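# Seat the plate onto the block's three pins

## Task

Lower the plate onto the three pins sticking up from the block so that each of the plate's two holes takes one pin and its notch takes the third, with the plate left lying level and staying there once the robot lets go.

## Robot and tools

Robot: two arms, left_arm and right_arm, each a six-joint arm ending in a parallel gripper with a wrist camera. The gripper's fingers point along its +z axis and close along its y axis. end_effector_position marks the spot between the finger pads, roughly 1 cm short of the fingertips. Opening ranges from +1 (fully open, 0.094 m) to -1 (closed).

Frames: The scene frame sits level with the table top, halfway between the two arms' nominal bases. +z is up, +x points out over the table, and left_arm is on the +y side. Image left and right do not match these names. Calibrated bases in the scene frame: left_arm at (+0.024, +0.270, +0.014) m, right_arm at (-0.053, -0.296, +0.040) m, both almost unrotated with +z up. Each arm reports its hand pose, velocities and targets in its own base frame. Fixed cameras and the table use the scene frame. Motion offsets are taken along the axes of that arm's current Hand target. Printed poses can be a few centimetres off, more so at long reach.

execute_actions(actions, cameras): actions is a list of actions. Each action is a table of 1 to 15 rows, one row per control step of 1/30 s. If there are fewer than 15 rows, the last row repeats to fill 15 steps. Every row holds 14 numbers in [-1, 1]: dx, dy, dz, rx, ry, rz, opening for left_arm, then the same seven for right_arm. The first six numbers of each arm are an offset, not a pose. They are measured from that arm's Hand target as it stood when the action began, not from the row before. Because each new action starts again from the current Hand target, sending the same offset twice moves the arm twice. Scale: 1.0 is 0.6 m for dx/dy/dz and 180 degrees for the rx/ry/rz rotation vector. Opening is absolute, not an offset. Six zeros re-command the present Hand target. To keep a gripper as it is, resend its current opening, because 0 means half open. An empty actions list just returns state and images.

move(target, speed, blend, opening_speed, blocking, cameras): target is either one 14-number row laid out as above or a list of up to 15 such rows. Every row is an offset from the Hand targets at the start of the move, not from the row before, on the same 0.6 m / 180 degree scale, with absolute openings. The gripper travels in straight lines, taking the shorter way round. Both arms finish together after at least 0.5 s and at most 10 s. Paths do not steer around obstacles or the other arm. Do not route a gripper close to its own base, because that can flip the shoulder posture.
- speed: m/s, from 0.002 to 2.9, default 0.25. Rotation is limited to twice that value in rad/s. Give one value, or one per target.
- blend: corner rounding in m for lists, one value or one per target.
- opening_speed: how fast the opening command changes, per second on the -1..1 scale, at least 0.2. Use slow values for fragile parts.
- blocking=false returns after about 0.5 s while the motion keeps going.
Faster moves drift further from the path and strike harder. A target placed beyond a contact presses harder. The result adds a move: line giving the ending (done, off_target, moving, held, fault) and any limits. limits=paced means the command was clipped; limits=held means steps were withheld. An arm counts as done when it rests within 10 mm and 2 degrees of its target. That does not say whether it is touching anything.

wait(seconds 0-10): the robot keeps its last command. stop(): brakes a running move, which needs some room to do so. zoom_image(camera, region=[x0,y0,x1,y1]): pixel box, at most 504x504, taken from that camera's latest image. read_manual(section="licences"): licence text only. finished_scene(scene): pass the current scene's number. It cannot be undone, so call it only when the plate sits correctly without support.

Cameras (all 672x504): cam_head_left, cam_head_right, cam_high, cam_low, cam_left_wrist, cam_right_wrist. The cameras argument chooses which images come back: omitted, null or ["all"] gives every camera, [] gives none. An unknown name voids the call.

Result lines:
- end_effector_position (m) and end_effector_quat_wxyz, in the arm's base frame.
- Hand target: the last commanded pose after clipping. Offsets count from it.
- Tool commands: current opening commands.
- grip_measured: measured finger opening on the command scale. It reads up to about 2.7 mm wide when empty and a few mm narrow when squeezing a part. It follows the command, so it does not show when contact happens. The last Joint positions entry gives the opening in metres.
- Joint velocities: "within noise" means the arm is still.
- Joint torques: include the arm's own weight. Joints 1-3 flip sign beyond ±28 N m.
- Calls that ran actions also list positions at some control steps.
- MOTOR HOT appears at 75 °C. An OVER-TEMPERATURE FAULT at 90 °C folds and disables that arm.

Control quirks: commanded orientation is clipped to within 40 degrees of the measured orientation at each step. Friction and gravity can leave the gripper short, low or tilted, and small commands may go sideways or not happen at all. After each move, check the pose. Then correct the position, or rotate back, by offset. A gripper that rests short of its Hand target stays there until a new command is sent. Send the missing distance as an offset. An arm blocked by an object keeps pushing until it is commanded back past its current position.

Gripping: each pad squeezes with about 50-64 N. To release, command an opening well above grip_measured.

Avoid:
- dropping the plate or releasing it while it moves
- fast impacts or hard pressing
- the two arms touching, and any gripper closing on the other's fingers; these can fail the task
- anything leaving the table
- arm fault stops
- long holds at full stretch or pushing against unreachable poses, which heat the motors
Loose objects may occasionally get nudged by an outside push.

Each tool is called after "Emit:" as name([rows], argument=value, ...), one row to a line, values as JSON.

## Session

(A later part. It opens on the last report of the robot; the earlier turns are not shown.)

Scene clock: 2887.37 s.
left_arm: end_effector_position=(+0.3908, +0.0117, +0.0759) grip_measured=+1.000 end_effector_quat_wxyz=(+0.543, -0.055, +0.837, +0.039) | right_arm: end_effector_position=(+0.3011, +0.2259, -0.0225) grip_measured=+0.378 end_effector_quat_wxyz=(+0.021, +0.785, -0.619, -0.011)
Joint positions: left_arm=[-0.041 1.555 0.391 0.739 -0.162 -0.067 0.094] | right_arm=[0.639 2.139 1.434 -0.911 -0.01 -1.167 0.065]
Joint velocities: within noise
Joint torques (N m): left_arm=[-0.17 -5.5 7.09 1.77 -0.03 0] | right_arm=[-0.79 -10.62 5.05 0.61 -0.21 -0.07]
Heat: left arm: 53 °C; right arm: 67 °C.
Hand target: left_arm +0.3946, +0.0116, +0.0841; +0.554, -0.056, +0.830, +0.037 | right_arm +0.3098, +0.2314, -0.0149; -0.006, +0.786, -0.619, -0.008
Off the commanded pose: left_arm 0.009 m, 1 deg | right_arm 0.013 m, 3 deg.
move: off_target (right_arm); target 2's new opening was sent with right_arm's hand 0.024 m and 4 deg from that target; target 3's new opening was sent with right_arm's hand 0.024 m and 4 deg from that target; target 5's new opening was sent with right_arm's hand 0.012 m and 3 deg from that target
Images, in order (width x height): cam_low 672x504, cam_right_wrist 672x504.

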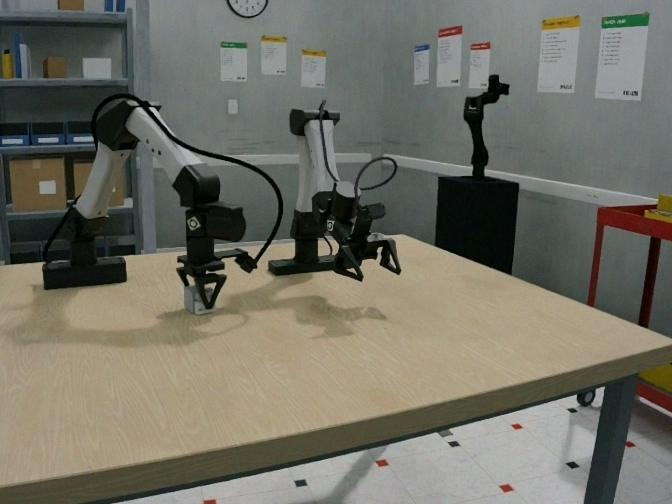

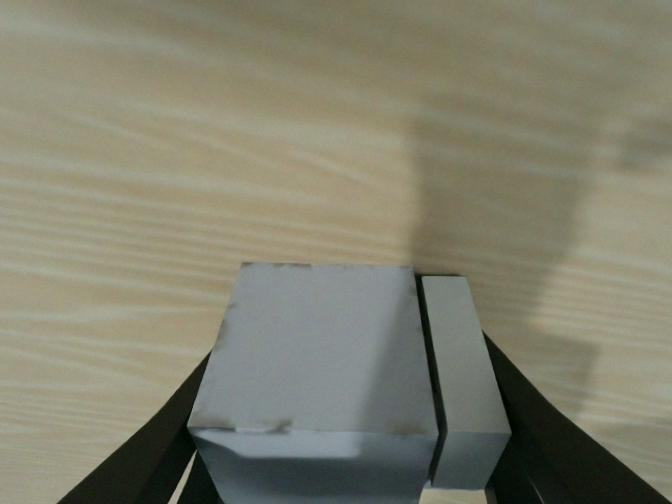

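Emit:
move([
  [0,0,0,0,0,0,1,0,0,0.0,0,0,0,0.9],
  [0,0,0,0,0,0,1,0,0,-0.2,0,0,0,0.9],
  [0,0,0,0,0,0,1,0,0,-0.2,0,0,0.5,0.9],
], speed=0.15, cameras=["cam_right_wrist","cam_low"])

Emit:
zoom_image(camera="cam_low", region=[181, 280, 221, 320])

Scene clock: 2940.60 s.
left_arm: end_effector_position=(+0.3908, +0.0117, +0.0759) grip_measured=+1.000 end_effector_quat_wxyz=(+0.543, -0.055, +0.837, +0.039) | right_arm: end_effector_position=(+0.3042, +0.2247, +0.0795) grip_measured=+0.898 end_effector_quat_wxyz=(-0.029, -0.125, +0.992, -0.011)
Joint positions: left_arm=[-0.041 1.555 0.391 0.739 -0.162 -0.067 0.094] | right_arm=[0.632 2.052 1.722 -1.303 -0.01 0.382 0.089]
Joint velocities: within noise
Joint torques (N m): left_arm=[-0.16 -5.5 7.02 1.79 0 0] | right_arm=[-0.62 -12.48 8.17 0.2 -0.12 0.09]
Heat: left arm: 53 °C; right arm: 64 °C.
Hand target: left_arm +0.3946, +0.0116, +0.0841; +0.554, -0.056, +0.830, +0.037 | right_arm +0.3105, +0.2291, +0.1051; -0.002, -0.118, +0.993, +0.010
Off the commanded pose: left_arm 0.009 m, 1 deg | right_arm 0.027 m, 4 deg.
move: off_target (right_arm)
Images, in order (width x height): cam_low 672x504, cam_right_wrist 672x504.

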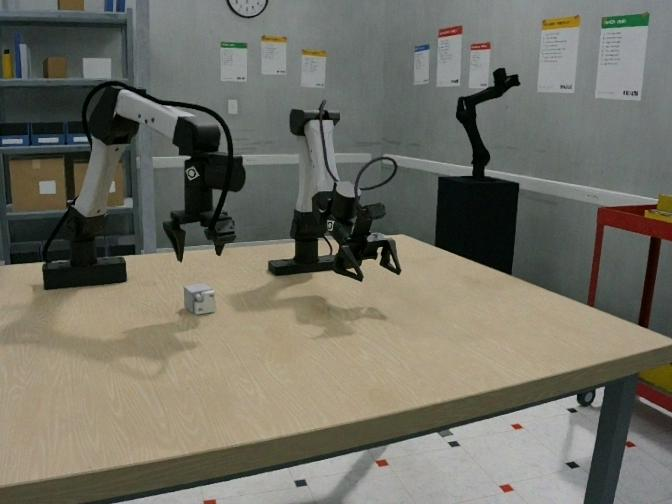

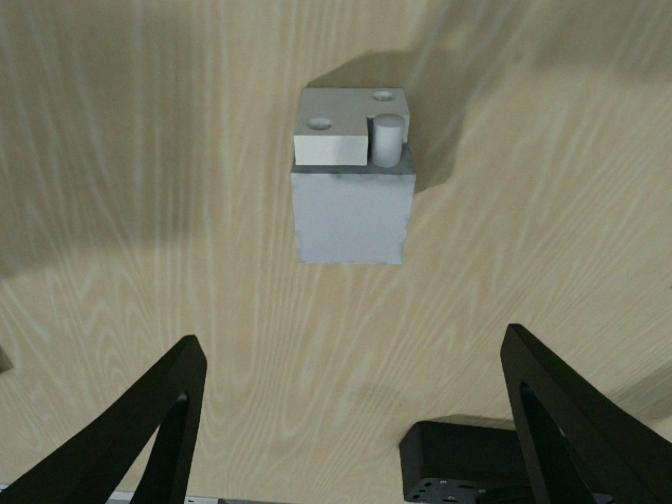

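Scaled by 12.600 from the camera's 672x504 image, which has a finer 960x720 frame.

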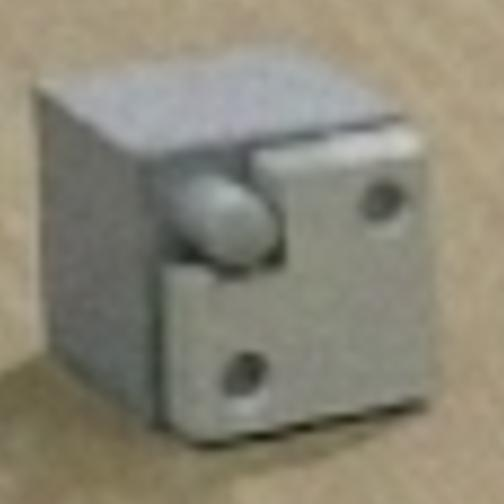

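Emit:
move([
  [0,0,0,0,0,0,1,0.015,0,0.05,0,0.067,0,1],
  [0,0,0,0,0,0,1,0.015,0,0.2,0,0.067,0,1],
], speed=0.1, cameras=["cam_right_wrist","cam_low"])

Emit:
zoom_image(camera="cam_low", region=[163, 236, 243, 326])

Scene clock: 2966.57 s.
left_arm: end_effector_position=(+0.3908, +0.0117, +0.0759) grip_measured=+1.000 end_effector_quat_wxyz=(+0.543, -0.055, +0.837, +0.039) | right_arm: end_effector_position=(+0.3009, +0.2271, -0.0097) grip_measured=+0.998 end_effector_quat_wxyz=(-0.105, -0.118, +0.987, -0.009)
Joint positions: left_arm=[-0.041 1.555 0.391 0.739 -0.162 -0.067 0.094] | right_arm=[0.609 2.257 1.666 -1.174 -0.081 0.363 0.094]
Joint velocities: within noise
Joint torques (N m): left_arm=[-0.18 -5.56 7.12 1.78 0.01 0.01] | right_arm=[-0.42 -9.11 4.51 0.27 -0.2 -0.01]
Heat: left arm: 53 °C; right arm: 64 °C.
Hand target: left_arm +0.3946, +0.0116, +0.0841; +0.554, -0.056, +0.830, +0.037 | right_arm +0.3012, +0.2293, -0.0148; -0.106, -0.118, +0.987, -0.003
Off the commanded pose: left_arm 0.009 m, 1 deg | right_arm 0.006 m, 1 deg.
move: done
Images, in order (width x height): cam_low 672x504, cam_right_wrist 672x504.

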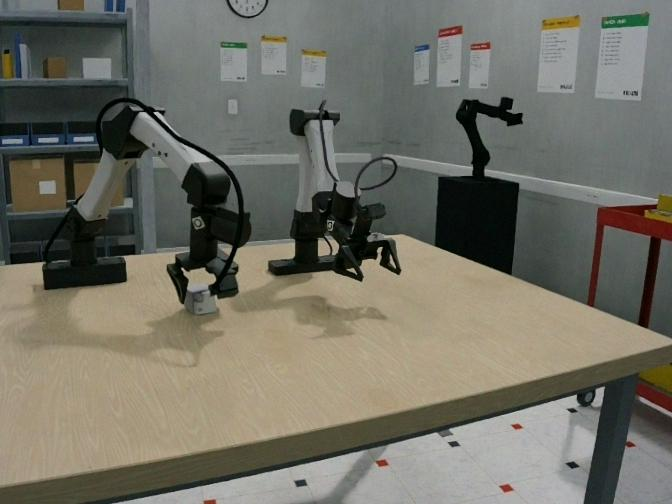

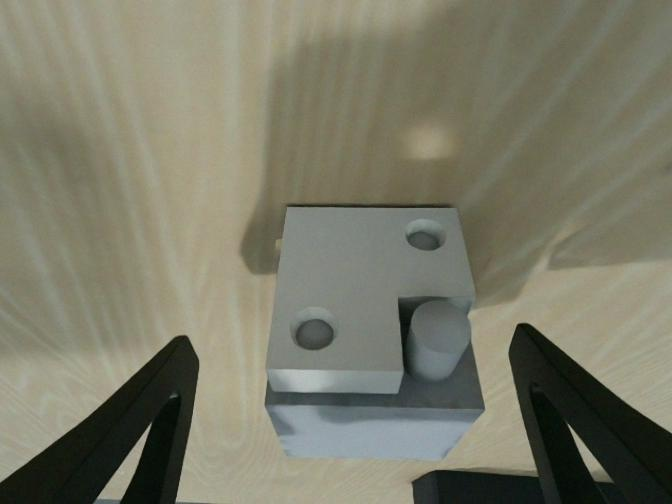

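Scaled by 5.600 from the camera's 672x504 image, which has a finer 960x720 frame.

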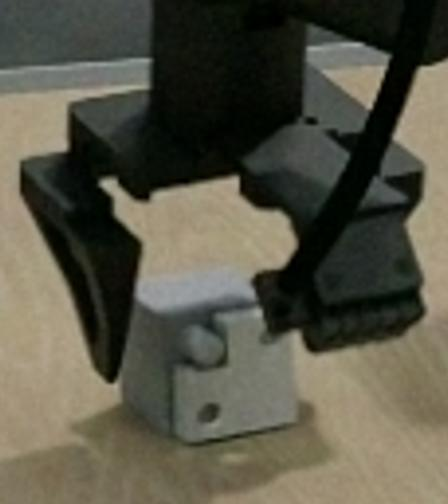

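Emit:
move([
  [0,0,0,0,0,0,1,0.004,-0.006,0.006,0,0,0,1],
  [0,0,0,0,0,0,1,0.004,-0.006,0.006,0,0,0,-0.6],
], speed=0.05, opening_speed=0.5, cameras=["cam_right_wrist"])

Scene clock: 2982.40 s.
left_arm: end_effector_position=(+0.3908, +0.0117, +0.0759) grip_measured=+1.000 end_effector_quat_wxyz=(+0.543, -0.055, +0.837, +0.039) | right_arm: end_effector_position=(+0.2982, +0.2232, -0.0161) grip_measured=+0.051 end_effector_quat_wxyz=(-0.108, -0.117, +0.987, -0.011)
Joint positions: left_arm=[-0.041 1.555 0.391 0.739 -0.162 -0.067 0.094] | right_arm=[0.605 2.257 1.637 -1.153 -0.082 0.361 0.049]
Joint velocities: within noise
Joint torques (N m): left_arm=[-0.08 -5.63 7.04 1.8 -0.02 0] | right_arm=[-0.4 -9.92 4.11 0.22 -0.17 -0.05]
Heat: left arm: 53 °C; right arm: 64 °C.
Hand target: left_arm +0.3946, +0.0116, +0.0841; +0.554, -0.056, +0.830, +0.037 | right_arm +0.2989, +0.2252, -0.0179; -0.106, -0.118, +0.987, -0.003
Off the commanded pose: left_arm 0.009 m, 1 deg | right_arm 0.003 m, 1 deg.
move: done
Images, in order (width x height): cam_right_wrist 672x504.

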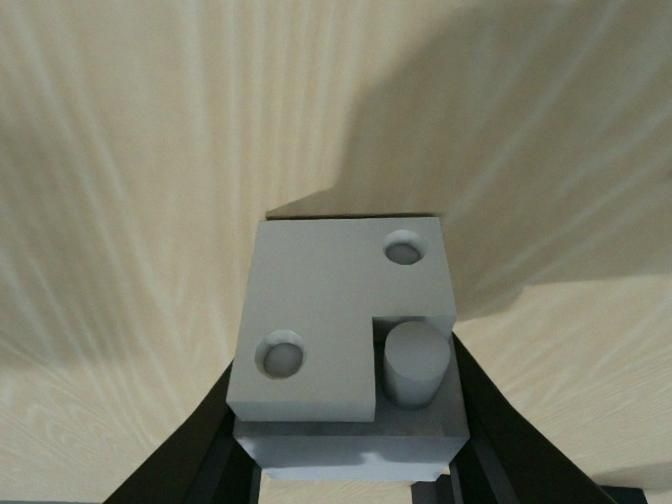

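Emit:
move([
  [0,0,0,0,0,0,1,0.031,0,-0.147,0,0,0,-0.6],
  [0,0,0,0,0,0,1,-0.132,0,-0.181,0,0,0,-0.6],
], speed=0.1, cameras=["cam_right_wrist","cam_low"])

Emit:
move(target=[0,0,0,0,0,0,1,0,0,0,0,-0.25,0,-0.6], speed=0.25, cameras=["cam_right_wrist","cam_low"])

Emit:
move(target=[0,0,0,0,0,0,1,0,0,0,0,-0.25,0,-0.6], speed=0.25, cameras=["cam_right_wrist","cam_low"])

Emit:
zoom_image(camera="cam_low", region=[183, 216, 283, 296])

Scene clock: 2999.37 s.
left_arm: end_effector_position=(+0.3908, +0.0117, +0.0759) grip_measured=+1.000 end_effector_quat_wxyz=(+0.543, -0.055, +0.837, +0.039) | right_arm: end_effector_position=(+0.3911, +0.2454, +0.0585) grip_measured=+0.051 end_effector_quat_wxyz=(-0.058, -0.114, +0.992, +0.019)
Joint positions: left_arm=[-0.041 1.555 0.391 0.739 -0.162 -0.067 0.094] | right_arm=[0.53 2.517 2.416 -1.562 -0.082 0.298 0.049]
Joint velocities: within noise
Joint torques (N m): left_arm=[-0.08 -5.52 7.1 1.77 0.03 -0.01] | right_arm=[-0.58 -11.86 9.17 0.03 -0.06 -0.07]
Heat: left arm: 53 °C; right arm: 64 °C.
Hand target: left_arm +0.3946, +0.0116, +0.0841; +0.554, -0.056, +0.830, +0.037 | right_arm +0.3968, +0.2470, +0.0716; -0.106, -0.118, +0.987, -0.003
Off the commanded pose: left_arm 0.009 m, 1 deg | right_arm 0.014 m, 6 deg.
joint sent to its limit (right arm) — joint 4 (wrist pitch), lower limit. The joint targets are off in orientation, not in position.
move: off_target (right_arm)
Images, in order (width x height): cam_low 672x504, cam_right_wrist 672x504.

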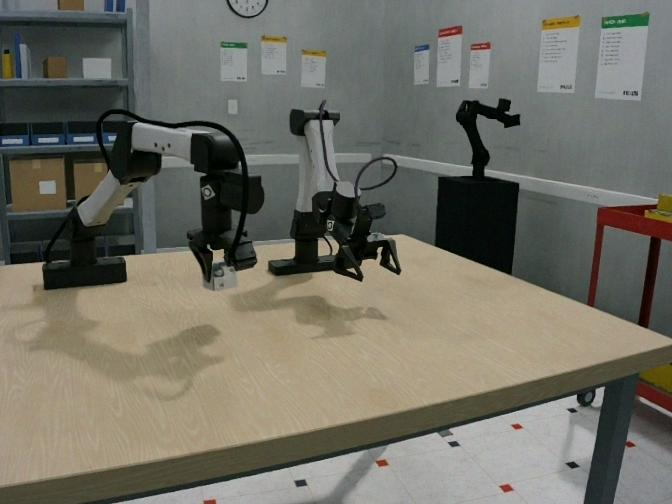

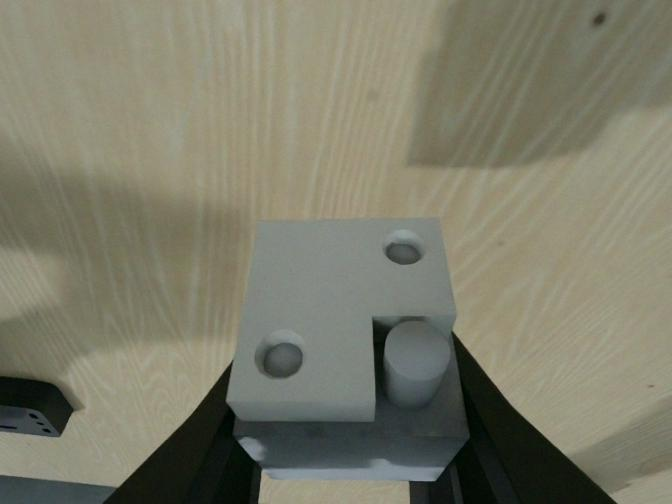

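Scene clock: 3001.60 s.
left_arm: end_effector_position=(+0.3908, +0.0117, +0.0759) grip_measured=+1.000 end_effector_quat_wxyz=(+0.543, -0.055, +0.837, +0.039) | right_arm: end_effector_position=(+0.3778, +0.2371, +0.0332) grip_measured=+0.051 end_effector_quat_wxyz=(+0.214, -0.119, +0.969, +0.022)
Joint positions: left_arm=[-0.041 1.555 0.391 0.739 -0.162 -0.067 0.094] | right_arm=[0.623 1.954 1.301 -0.515 0.164 0.346 0.049]
Joint velocities: within noise
Joint torques (N m): left_arm=[-0.08 -5.59 7.1 1.78 0.01 0] | right_arm=[0.09 -14.04 5.9 1.72 0.3 0]
Heat: left arm: 53 °C; right arm: 66 °C.
Hand target: left_arm +0.3946, +0.0116, +0.0841; +0.554, -0.056, +0.830, +0.037 | right_arm +0.3968, +0.2468, +0.0716; +0.280, -0.110, +0.953, +0.043
Off the commanded pose: left_arm 0.009 m, 1 deg | right_arm 0.044 m, 8 deg.
move: off_target (right_arm)
Images, in order (width x height): cam_low 672x504, cam_right_wrist 672x504.

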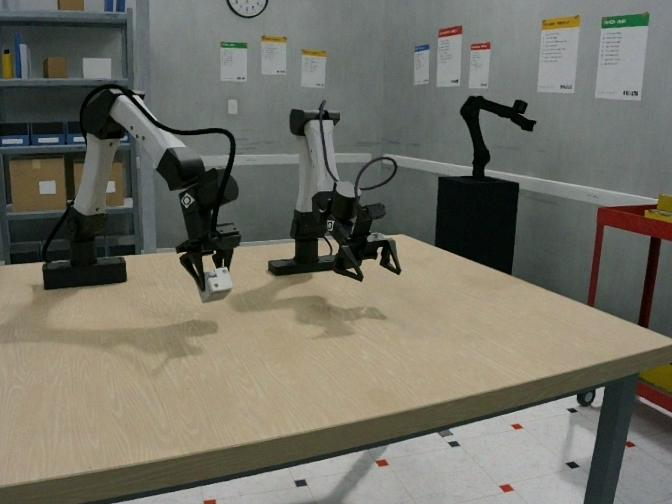

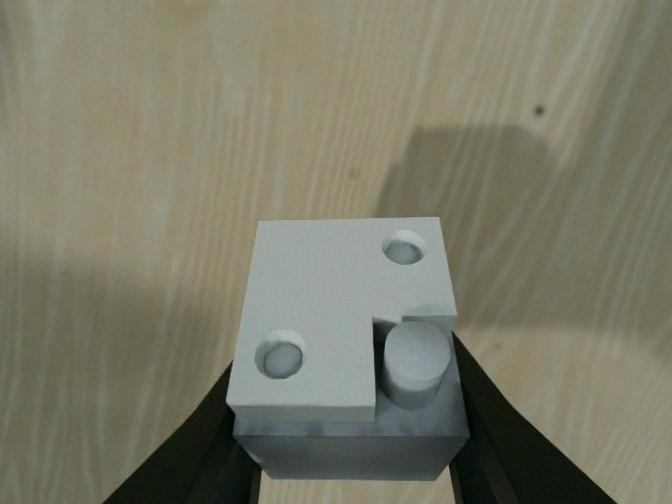

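Scene clock: 3004.30 s.
left_arm: end_effector_position=(+0.3908, +0.0117, +0.0759) grip_measured=+1.000 end_effector_quat_wxyz=(+0.543, -0.055, +0.837, +0.039) | right_arm: end_effector_position=(+0.3853, +0.2407, +0.0394) grip_measured=+0.051 end_effector_quat_wxyz=(+0.574, -0.112, +0.809, +0.061)
Joint positions: left_arm=[-0.041 1.555 0.391 0.739 -0.162 -0.067 0.094] | right_arm=[0.723 2.001 0.622 0.998 0.449 0.141 0.049]
Joint velocities: within noise
Joint torques (N m): left_arm=[-0.09 -5.44 7.05 1.79 0 0] | right_arm=[-0.08 -7.45 4.93 2.93 0.25 -0.02]
Heat: left arm: 53 °C; right arm: 65 °C.
Hand target: left_arm +0.3946, +0.0116, +0.0841; +0.554, -0.056, +0.830, +0.037 | right_arm +0.3968, +0.2468, +0.0714; +0.623, -0.086, +0.773, +0.082
Off the commanded pose: left_arm 0.009 m, 1 deg | right_arm 0.035 m, 8 deg.
move: off_target (right_arm)
Images, in order (width x height): cam_low 672x504, cam_right_wrist 672x504.

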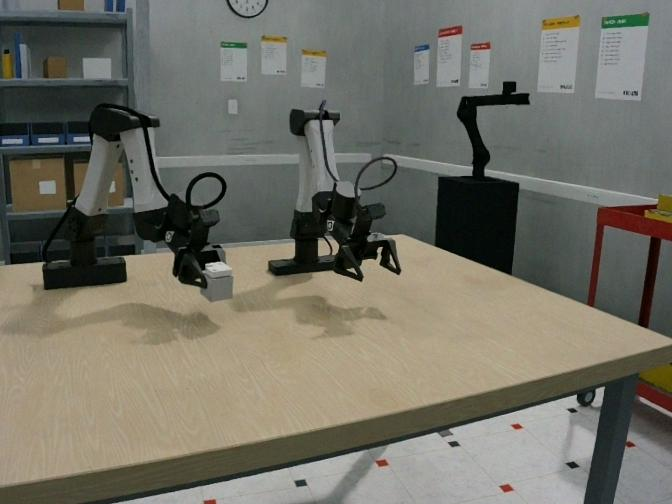

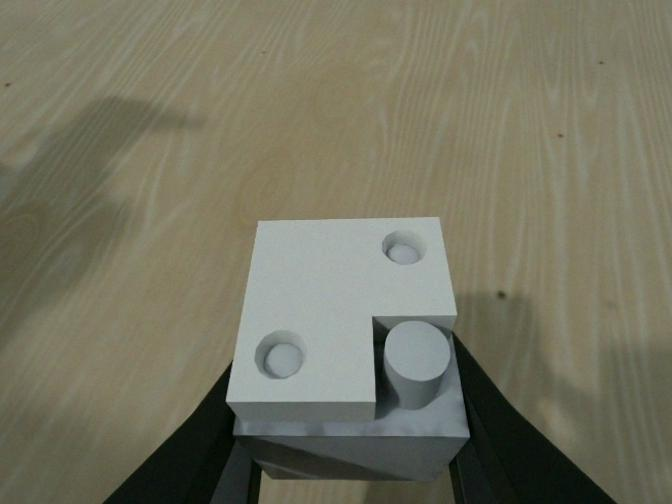

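Scaled by 5.040 from the camera's 672x504 image, which has a finer 960x720 frame.

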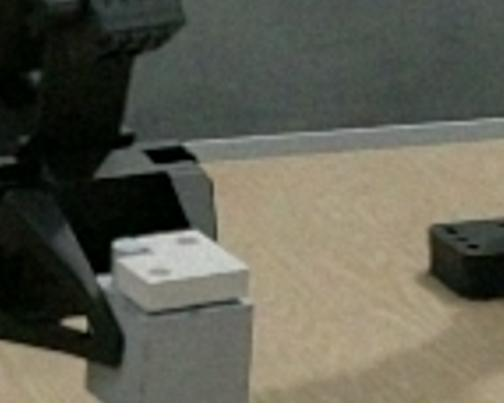

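Emit:
move(target=[0,0,0,0,0,0,1,0.10,0,-0.02,0,-0.03,-0.006,-0.6], speed=0.08, cameras=["cam_right_wrist","cam_low"])

Emit:
zoom_image(camera="cam_low", region=[183, 236, 263, 316])

Scene clock: 3037.67 s.
left_arm: end_effector_position=(+0.3908, +0.0117, +0.0759) grip_measured=+1.000 end_effector_quat_wxyz=(+0.543, -0.055, +0.837, +0.039) | right_arm: end_effector_position=(+0.3661, +0.2361, -0.0121) grip_measured=+0.051 end_effector_quat_wxyz=(+0.603, -0.113, +0.788, +0.053)
Joint positions: left_arm=[-0.041 1.555 0.391 0.739 -0.162 -0.067 0.094] | right_arm=[0.77 2.313 0.566 1.434 0.518 0.104 0.049]
Joint velocities: within noise
Joint torques (N m): left_arm=[-0.09 -5.57 7.01 1.79 -0.02 0] | right_arm=[0.4 -6.95 3.02 3.05 0.19 -0.03]
Heat: left arm: 53 °C; right arm: 58 °C.
Hand target: left_arm +0.3946, +0.0116, +0.0841; +0.554, -0.056, +0.830, +0.037 | right_arm +0.3729, +0.2423, +0.0154; +0.660, -0.089, +0.742, +0.080
Off the commanded pose: left_arm 0.009 m, 1 deg | right_arm 0.029 m, 9 deg.
joint sent to its limit (right arm) — joint 4 (wrist pitch), upper limit. The joint targets still meet the commanded pose.
move: off_target (right_arm)
Images, in order (width x height): cam_low 672x504, cam_right_wrist 672x504.

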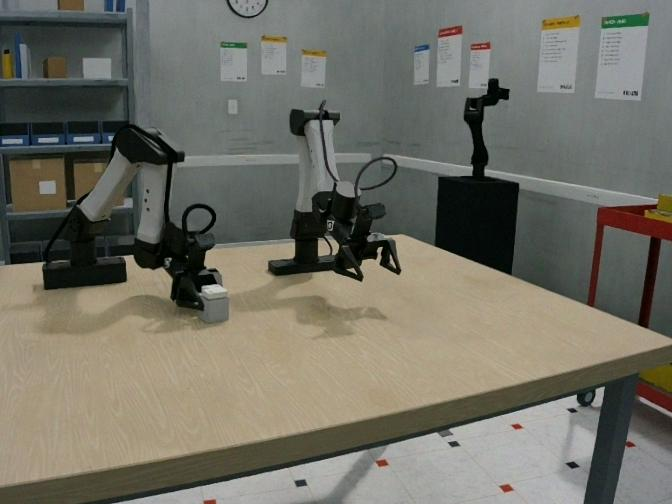

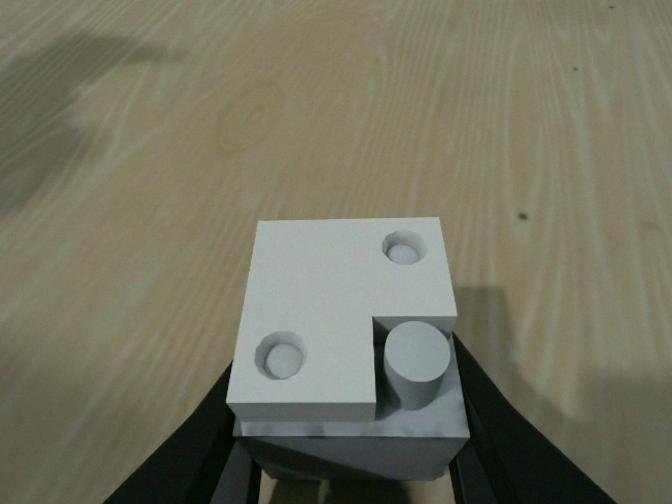

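Scaled by 6.300 from the camera's 672x504 image, which has a finer 960x720 frame.

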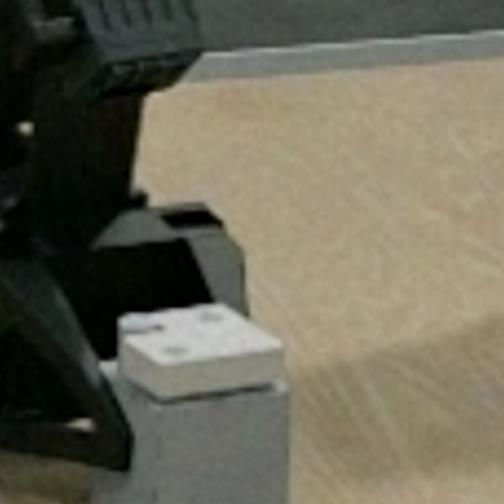

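Emit:
move(target=[0,0,0,0,0,0,1,0.012,0,0,0,-0.012,0.022,-0.6], speed=0.05, cameras=["cam_right_wrist","cam_low"])

Emit:
zoom_image(camera="cam_low", region=[183, 266, 253, 336])

Scene clock: 3050.83 s.
left_arm: end_effector_position=(+0.3908, +0.0117, +0.0759) grip_measured=+1.000 end_effector_quat_wxyz=(+0.543, -0.055, +0.837, +0.039) | right_arm: end_effector_position=(+0.3659, +0.2345, -0.0135) grip_measured=+0.051 end_effector_quat_wxyz=(+0.604, -0.089, +0.790, +0.058)
Joint positions: left_arm=[-0.041 1.555 0.391 0.739 -0.162 -0.067 0.094] | right_arm=[0.777 2.322 0.571 1.438 0.547 0.149 0.049]
Joint velocities: within noise
Joint torques (N m): left_arm=[-0.13 -5.52 7.04 1.77 0 -0.01] | right_arm=[0.31 -5.97 3.28 3.01 0.14 0.24]
Heat: left arm: 53 °C; right arm: 56 °C.
Hand target: left_arm +0.3946, +0.0116, +0.0841; +0.554, -0.056, +0.830, +0.037 | right_arm +0.3720, +0.2421, +0.0082; +0.670, -0.062, +0.732, +0.104
Off the commanded pose: left_arm 0.009 m, 1 deg | right_arm 0.024 m, 12 deg.
joint sent to its limit (right arm) — joint 4 (wrist pitch), upper limit. The joint targets are off in orientation, not in position.
move: off_target (right_arm)
Images, in order (width x height): cam_low 672x504, cam_right_wrist 672x504.

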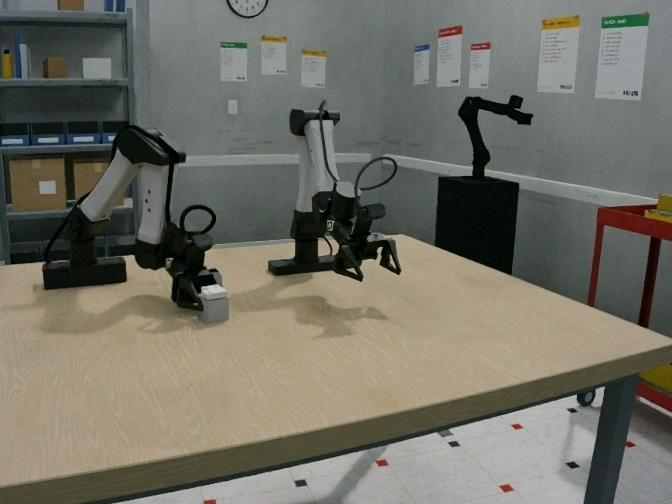

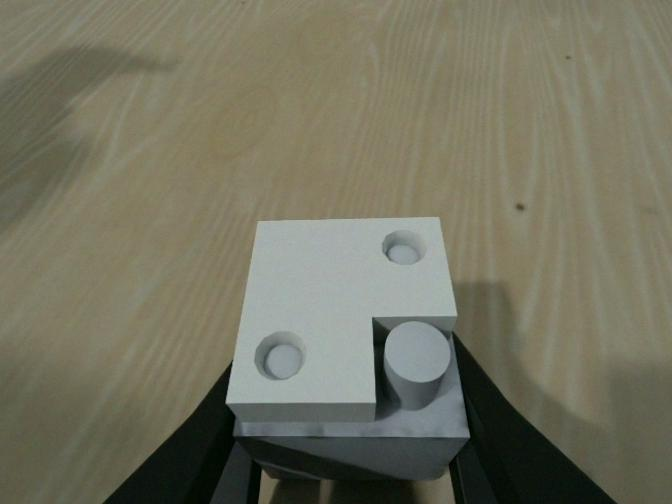

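Scaled by 7.200 from the camera's 672x504 image, which has a finer 960x720 frame.

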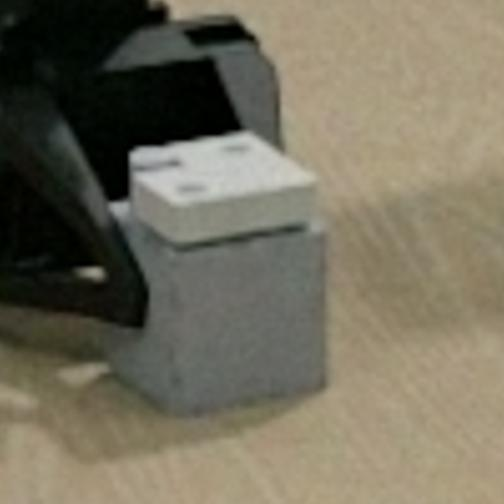

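Emit:
move(target=[0,0,0,0,0,0,1,0.035,0,0,0,0,0,-0.6], speed=0.05, cameras=["cam_right_wrist","cam_low"])

Emit:
zoom_image(camera="cam_low", region=[183, 266, 253, 336])

Scene clock: 3055.70 s.
left_arm: end_effector_position=(+0.3908, +0.0117, +0.0759) grip_measured=+1.000 end_effector_quat_wxyz=(+0.543, -0.055, +0.837, +0.039) | right_arm: end_effector_position=(+0.3712, +0.2374, -0.0153) grip_measured=+0.050 end_effector_quat_wxyz=(+0.613, -0.071, +0.785, +0.045)
Joint positions: left_arm=[-0.041 1.555 0.391 0.739 -0.162 -0.067 0.094] | right_arm=[0.794 2.356 0.614 1.441 0.607 0.158 0.049]
Joint velocities: within noise
Joint torques (N m): left_arm=[-0.13 -5.57 7.1 1.77 -0.01 -0.03] | right_arm=[-0.02 -3.89 1.91 2.95 -0.2 0.35]
Heat: left arm: 53 °C; right arm: 55 °C.
Hand target: left_arm +0.3946, +0.0116, +0.0841; +0.554, -0.056, +0.830, +0.037 | right_arm +0.3701, +0.2431, -0.0126; +0.670, -0.062, +0.732, +0.104
Off the commanded pose: left_arm 0.009 m, 1 deg | right_arm 0.006 m, 11 deg.
joint sent to its limit (right arm) — joint 4 (wrist pitch), upper limit. The joint targets are off in orientation, not in position.
move: off_target (right_arm)
Images, in order (width x height): cam_low 672x504, cam_right_wrist 672x504.

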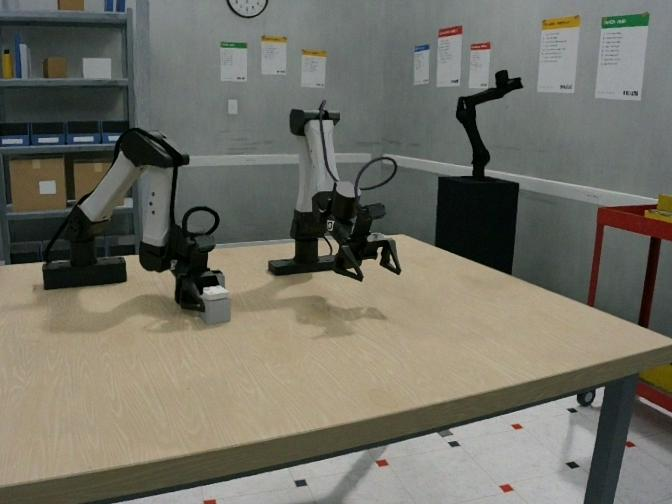

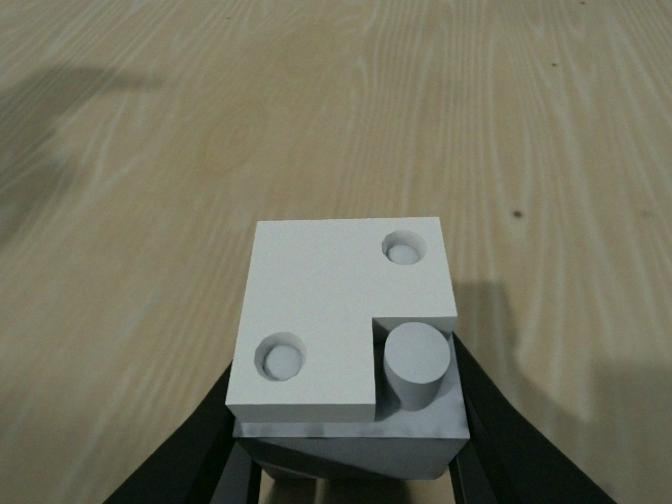

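Scaled by 7.200 from the camera's 672x504 image, which has a finer 960x720 frame.

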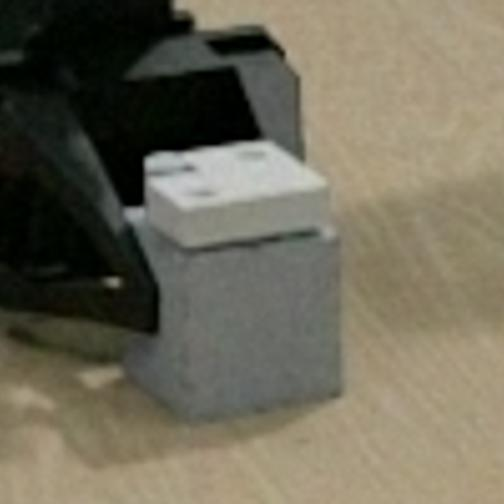

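Emit:
move(target=[0,0,0,0,0,0,1,0.0,0,0,0,0,0,0.35], opening_speed=0.25, cameras=["cam_right_wrist","cam_low"])

Emit:
zoom_image(camera="cam_low", region=[183, 266, 253, 336])

Scene clock: 3065.87 s.
left_arm: end_effector_position=(+0.3908, +0.0117, +0.0759) grip_measured=+1.000 end_effector_quat_wxyz=(+0.543, -0.055, +0.837, +0.039) | right_arm: end_effector_position=(+0.3686, +0.2366, -0.0253) grip_measured=+0.348 end_effector_quat_wxyz=(+0.605, -0.065, +0.792, +0.052)
Joint positions: left_arm=[-0.041 1.555 0.391 0.739 -0.162 -0.067 0.094] | right_arm=[0.794 2.38 0.615 1.441 0.601 0.192 0.063]
Joint velocities: within noise
Joint torques (N m): left_arm=[-0.13 -5.55 7.08 1.78 -0.03 0.03] | right_arm=[0.02 -5.55 1.91 2.92 -0.12 0.03]
Heat: left arm: 53 °C; right arm: 53 °C.
Hand target: left_arm +0.3946, +0.0116, +0.0841; +0.554, -0.056, +0.830, +0.037 | right_arm +0.3701, +0.2431, -0.0126; +0.670, -0.062, +0.732, +0.104
Off the commanded pose: left_arm 0.009 m, 1 deg | right_arm 0.014 m, 12 deg.
joint sent to its limit (right arm) — joint 4 (wrist pitch), upper limit. The joint targets are off in orientation, not in position.
move: off_target (right_arm)
Images, in order (width x height): cam_low 672x504, cam_right_wrist 672x504.

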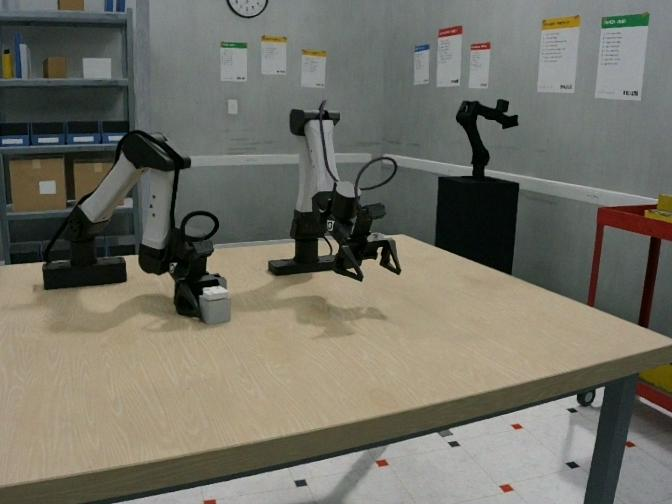

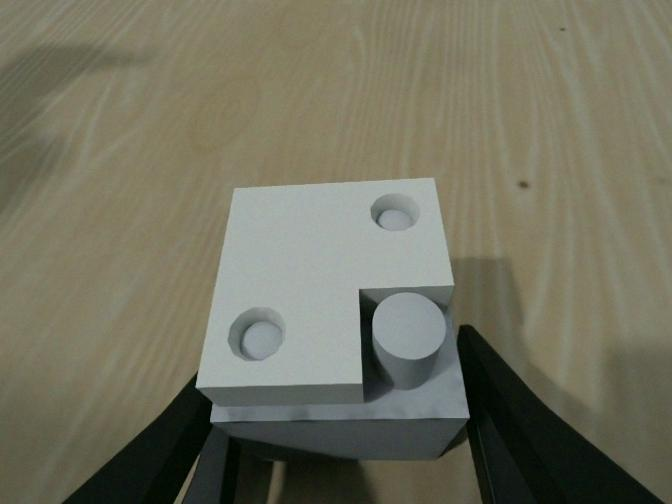

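Scaled by 7.200 from the camera's 672x504 image, which has a finer 960x720 frame.

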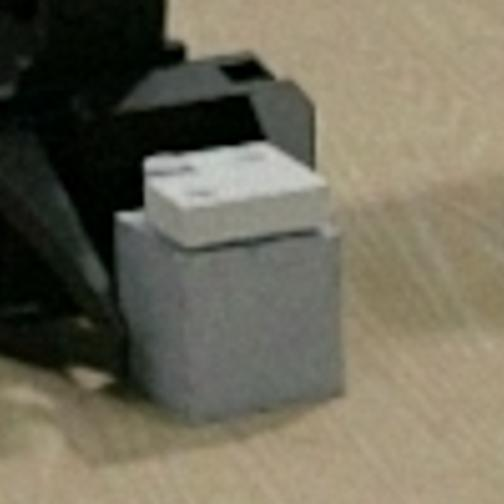

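Emit:
move([
  [0,0,0,0,0,0,1,0,0,0,0,0,0,0.9],
  [0,0,0,0,0,0,1,-0.02,0,-0.10,0,0,0,0.9],
  [0,0,0,0,0,0,1,-0.12,0,-0.12,0,0,0,0.9],
], speed=0.08, opening_speed=0.6, cameras=["cam_right_wrist","cam_low"])

Emit:
zoom_image(camera="cam_low", region=[193, 276, 243, 326])

Emit:
zoom_image(camera="cam_right_wrist", region=[180, 120, 500, 400])

Scene clock: 3079.07 s.
left_arm: end_effector_position=(+0.3908, +0.0117, +0.0759) grip_measured=+1.000 end_effector_quat_wxyz=(+0.543, -0.055, +0.837, +0.039) | right_arm: end_effector_position=(+0.3025, +0.2160, +0.0295) grip_measured=+0.898 end_effector_quat_wxyz=(+0.615, -0.089, +0.782, +0.050)
Joint positions: left_arm=[-0.041 1.555 0.391 0.739 -0.162 -0.067 0.094] | right_arm=[0.924 2.069 0.313 1.439 0.704 0.177 0.089]
Joint velocities: within noise
Joint torques (N m): left_arm=[-0.1 -5.52 7.09 1.79 -0.02 -0.01] | right_arm=[-0.75 -8.53 1.43 2.95 -0.09 0]
Heat: left arm: 53 °C; right arm: 53 °C.
Hand target: left_arm +0.3946, +0.0116, +0.0841; +0.554, -0.056, +0.830, +0.037 | right_arm +0.3071, +0.2227, +0.0647; +0.670, -0.062, +0.732, +0.104
Off the commanded pose: left_arm 0.009 m, 1 deg | right_arm 0.036 m, 11 deg.
joint sent to its limit (right arm) — joint 4 (wrist pitch), upper limit. The joint targets are off in orientation, not in position.
move: off_target (right_arm)
Images, in order (width x height): cam_low 672x504, cam_right_wrist 672x504.

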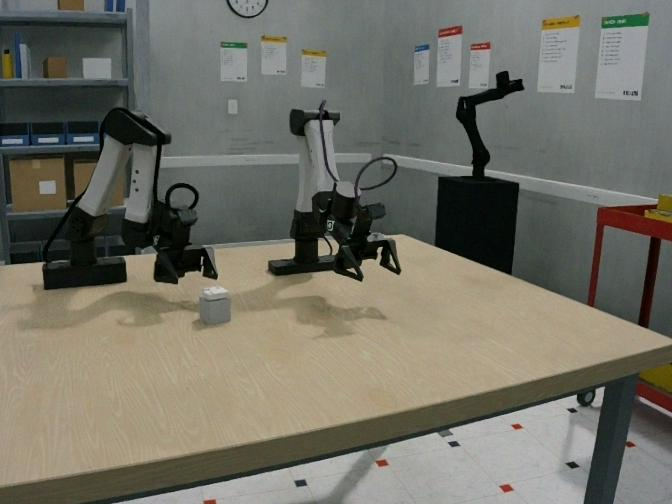

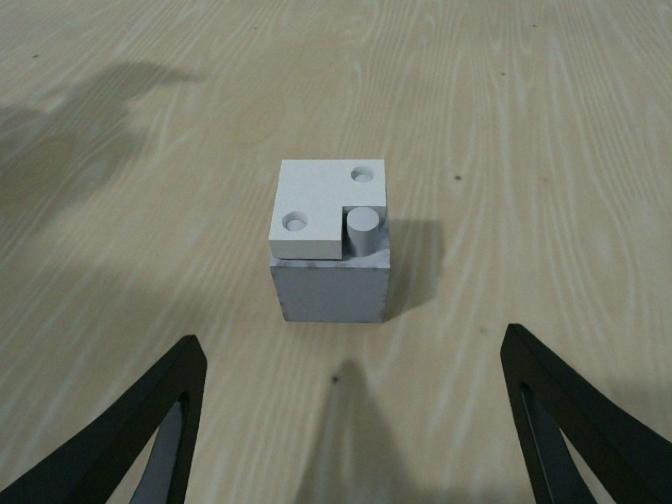

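Scaled by 10.080 from the camera's 672x504 image, which has a finer 960x720 frame.

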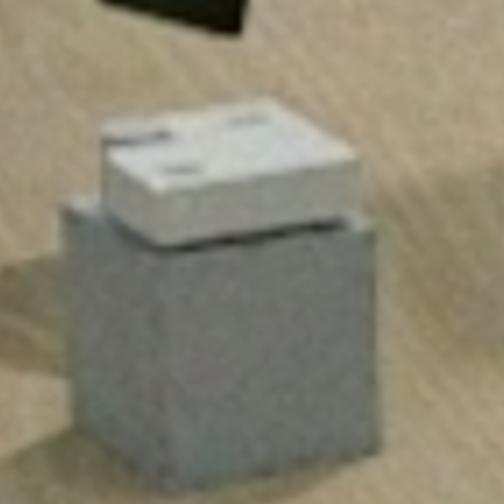

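Scaled by 1.575 from the camera's 672x504 image, which has a finer 960x720 frame.

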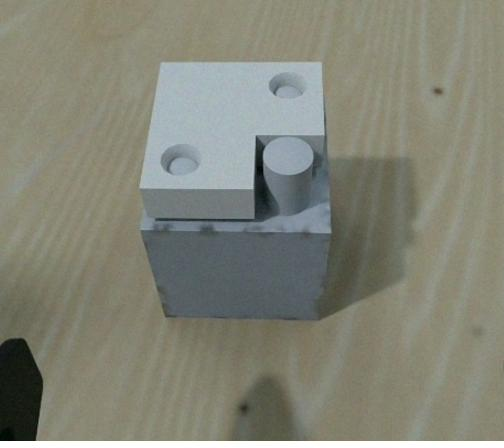

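Emit:
zoom_image(camera="cam_low", region=[197, 282, 233, 309])

Emit:
zoom_image(camera="cam_right_wrist", region=[250, 140, 410, 280])

Scaled by 14.000 from the camera's 672x504 image, which has a finer 960x720 frame.

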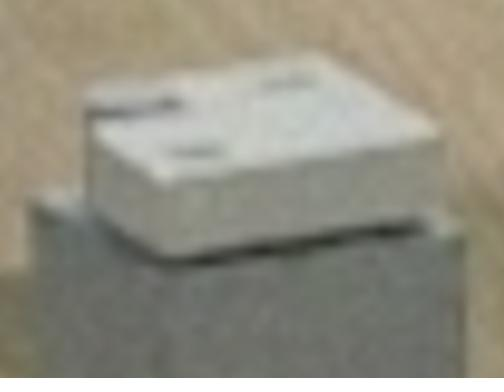

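Scaled by 3.150 from the camera's 672x504 image, which has a finer 960x720 frame.

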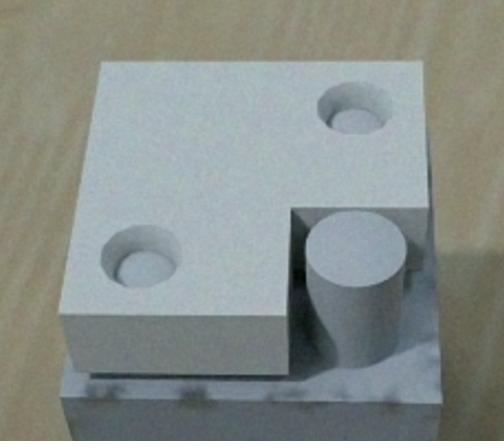

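Emit:
finished_scene(scene=2)

The scene is finished: the task was done.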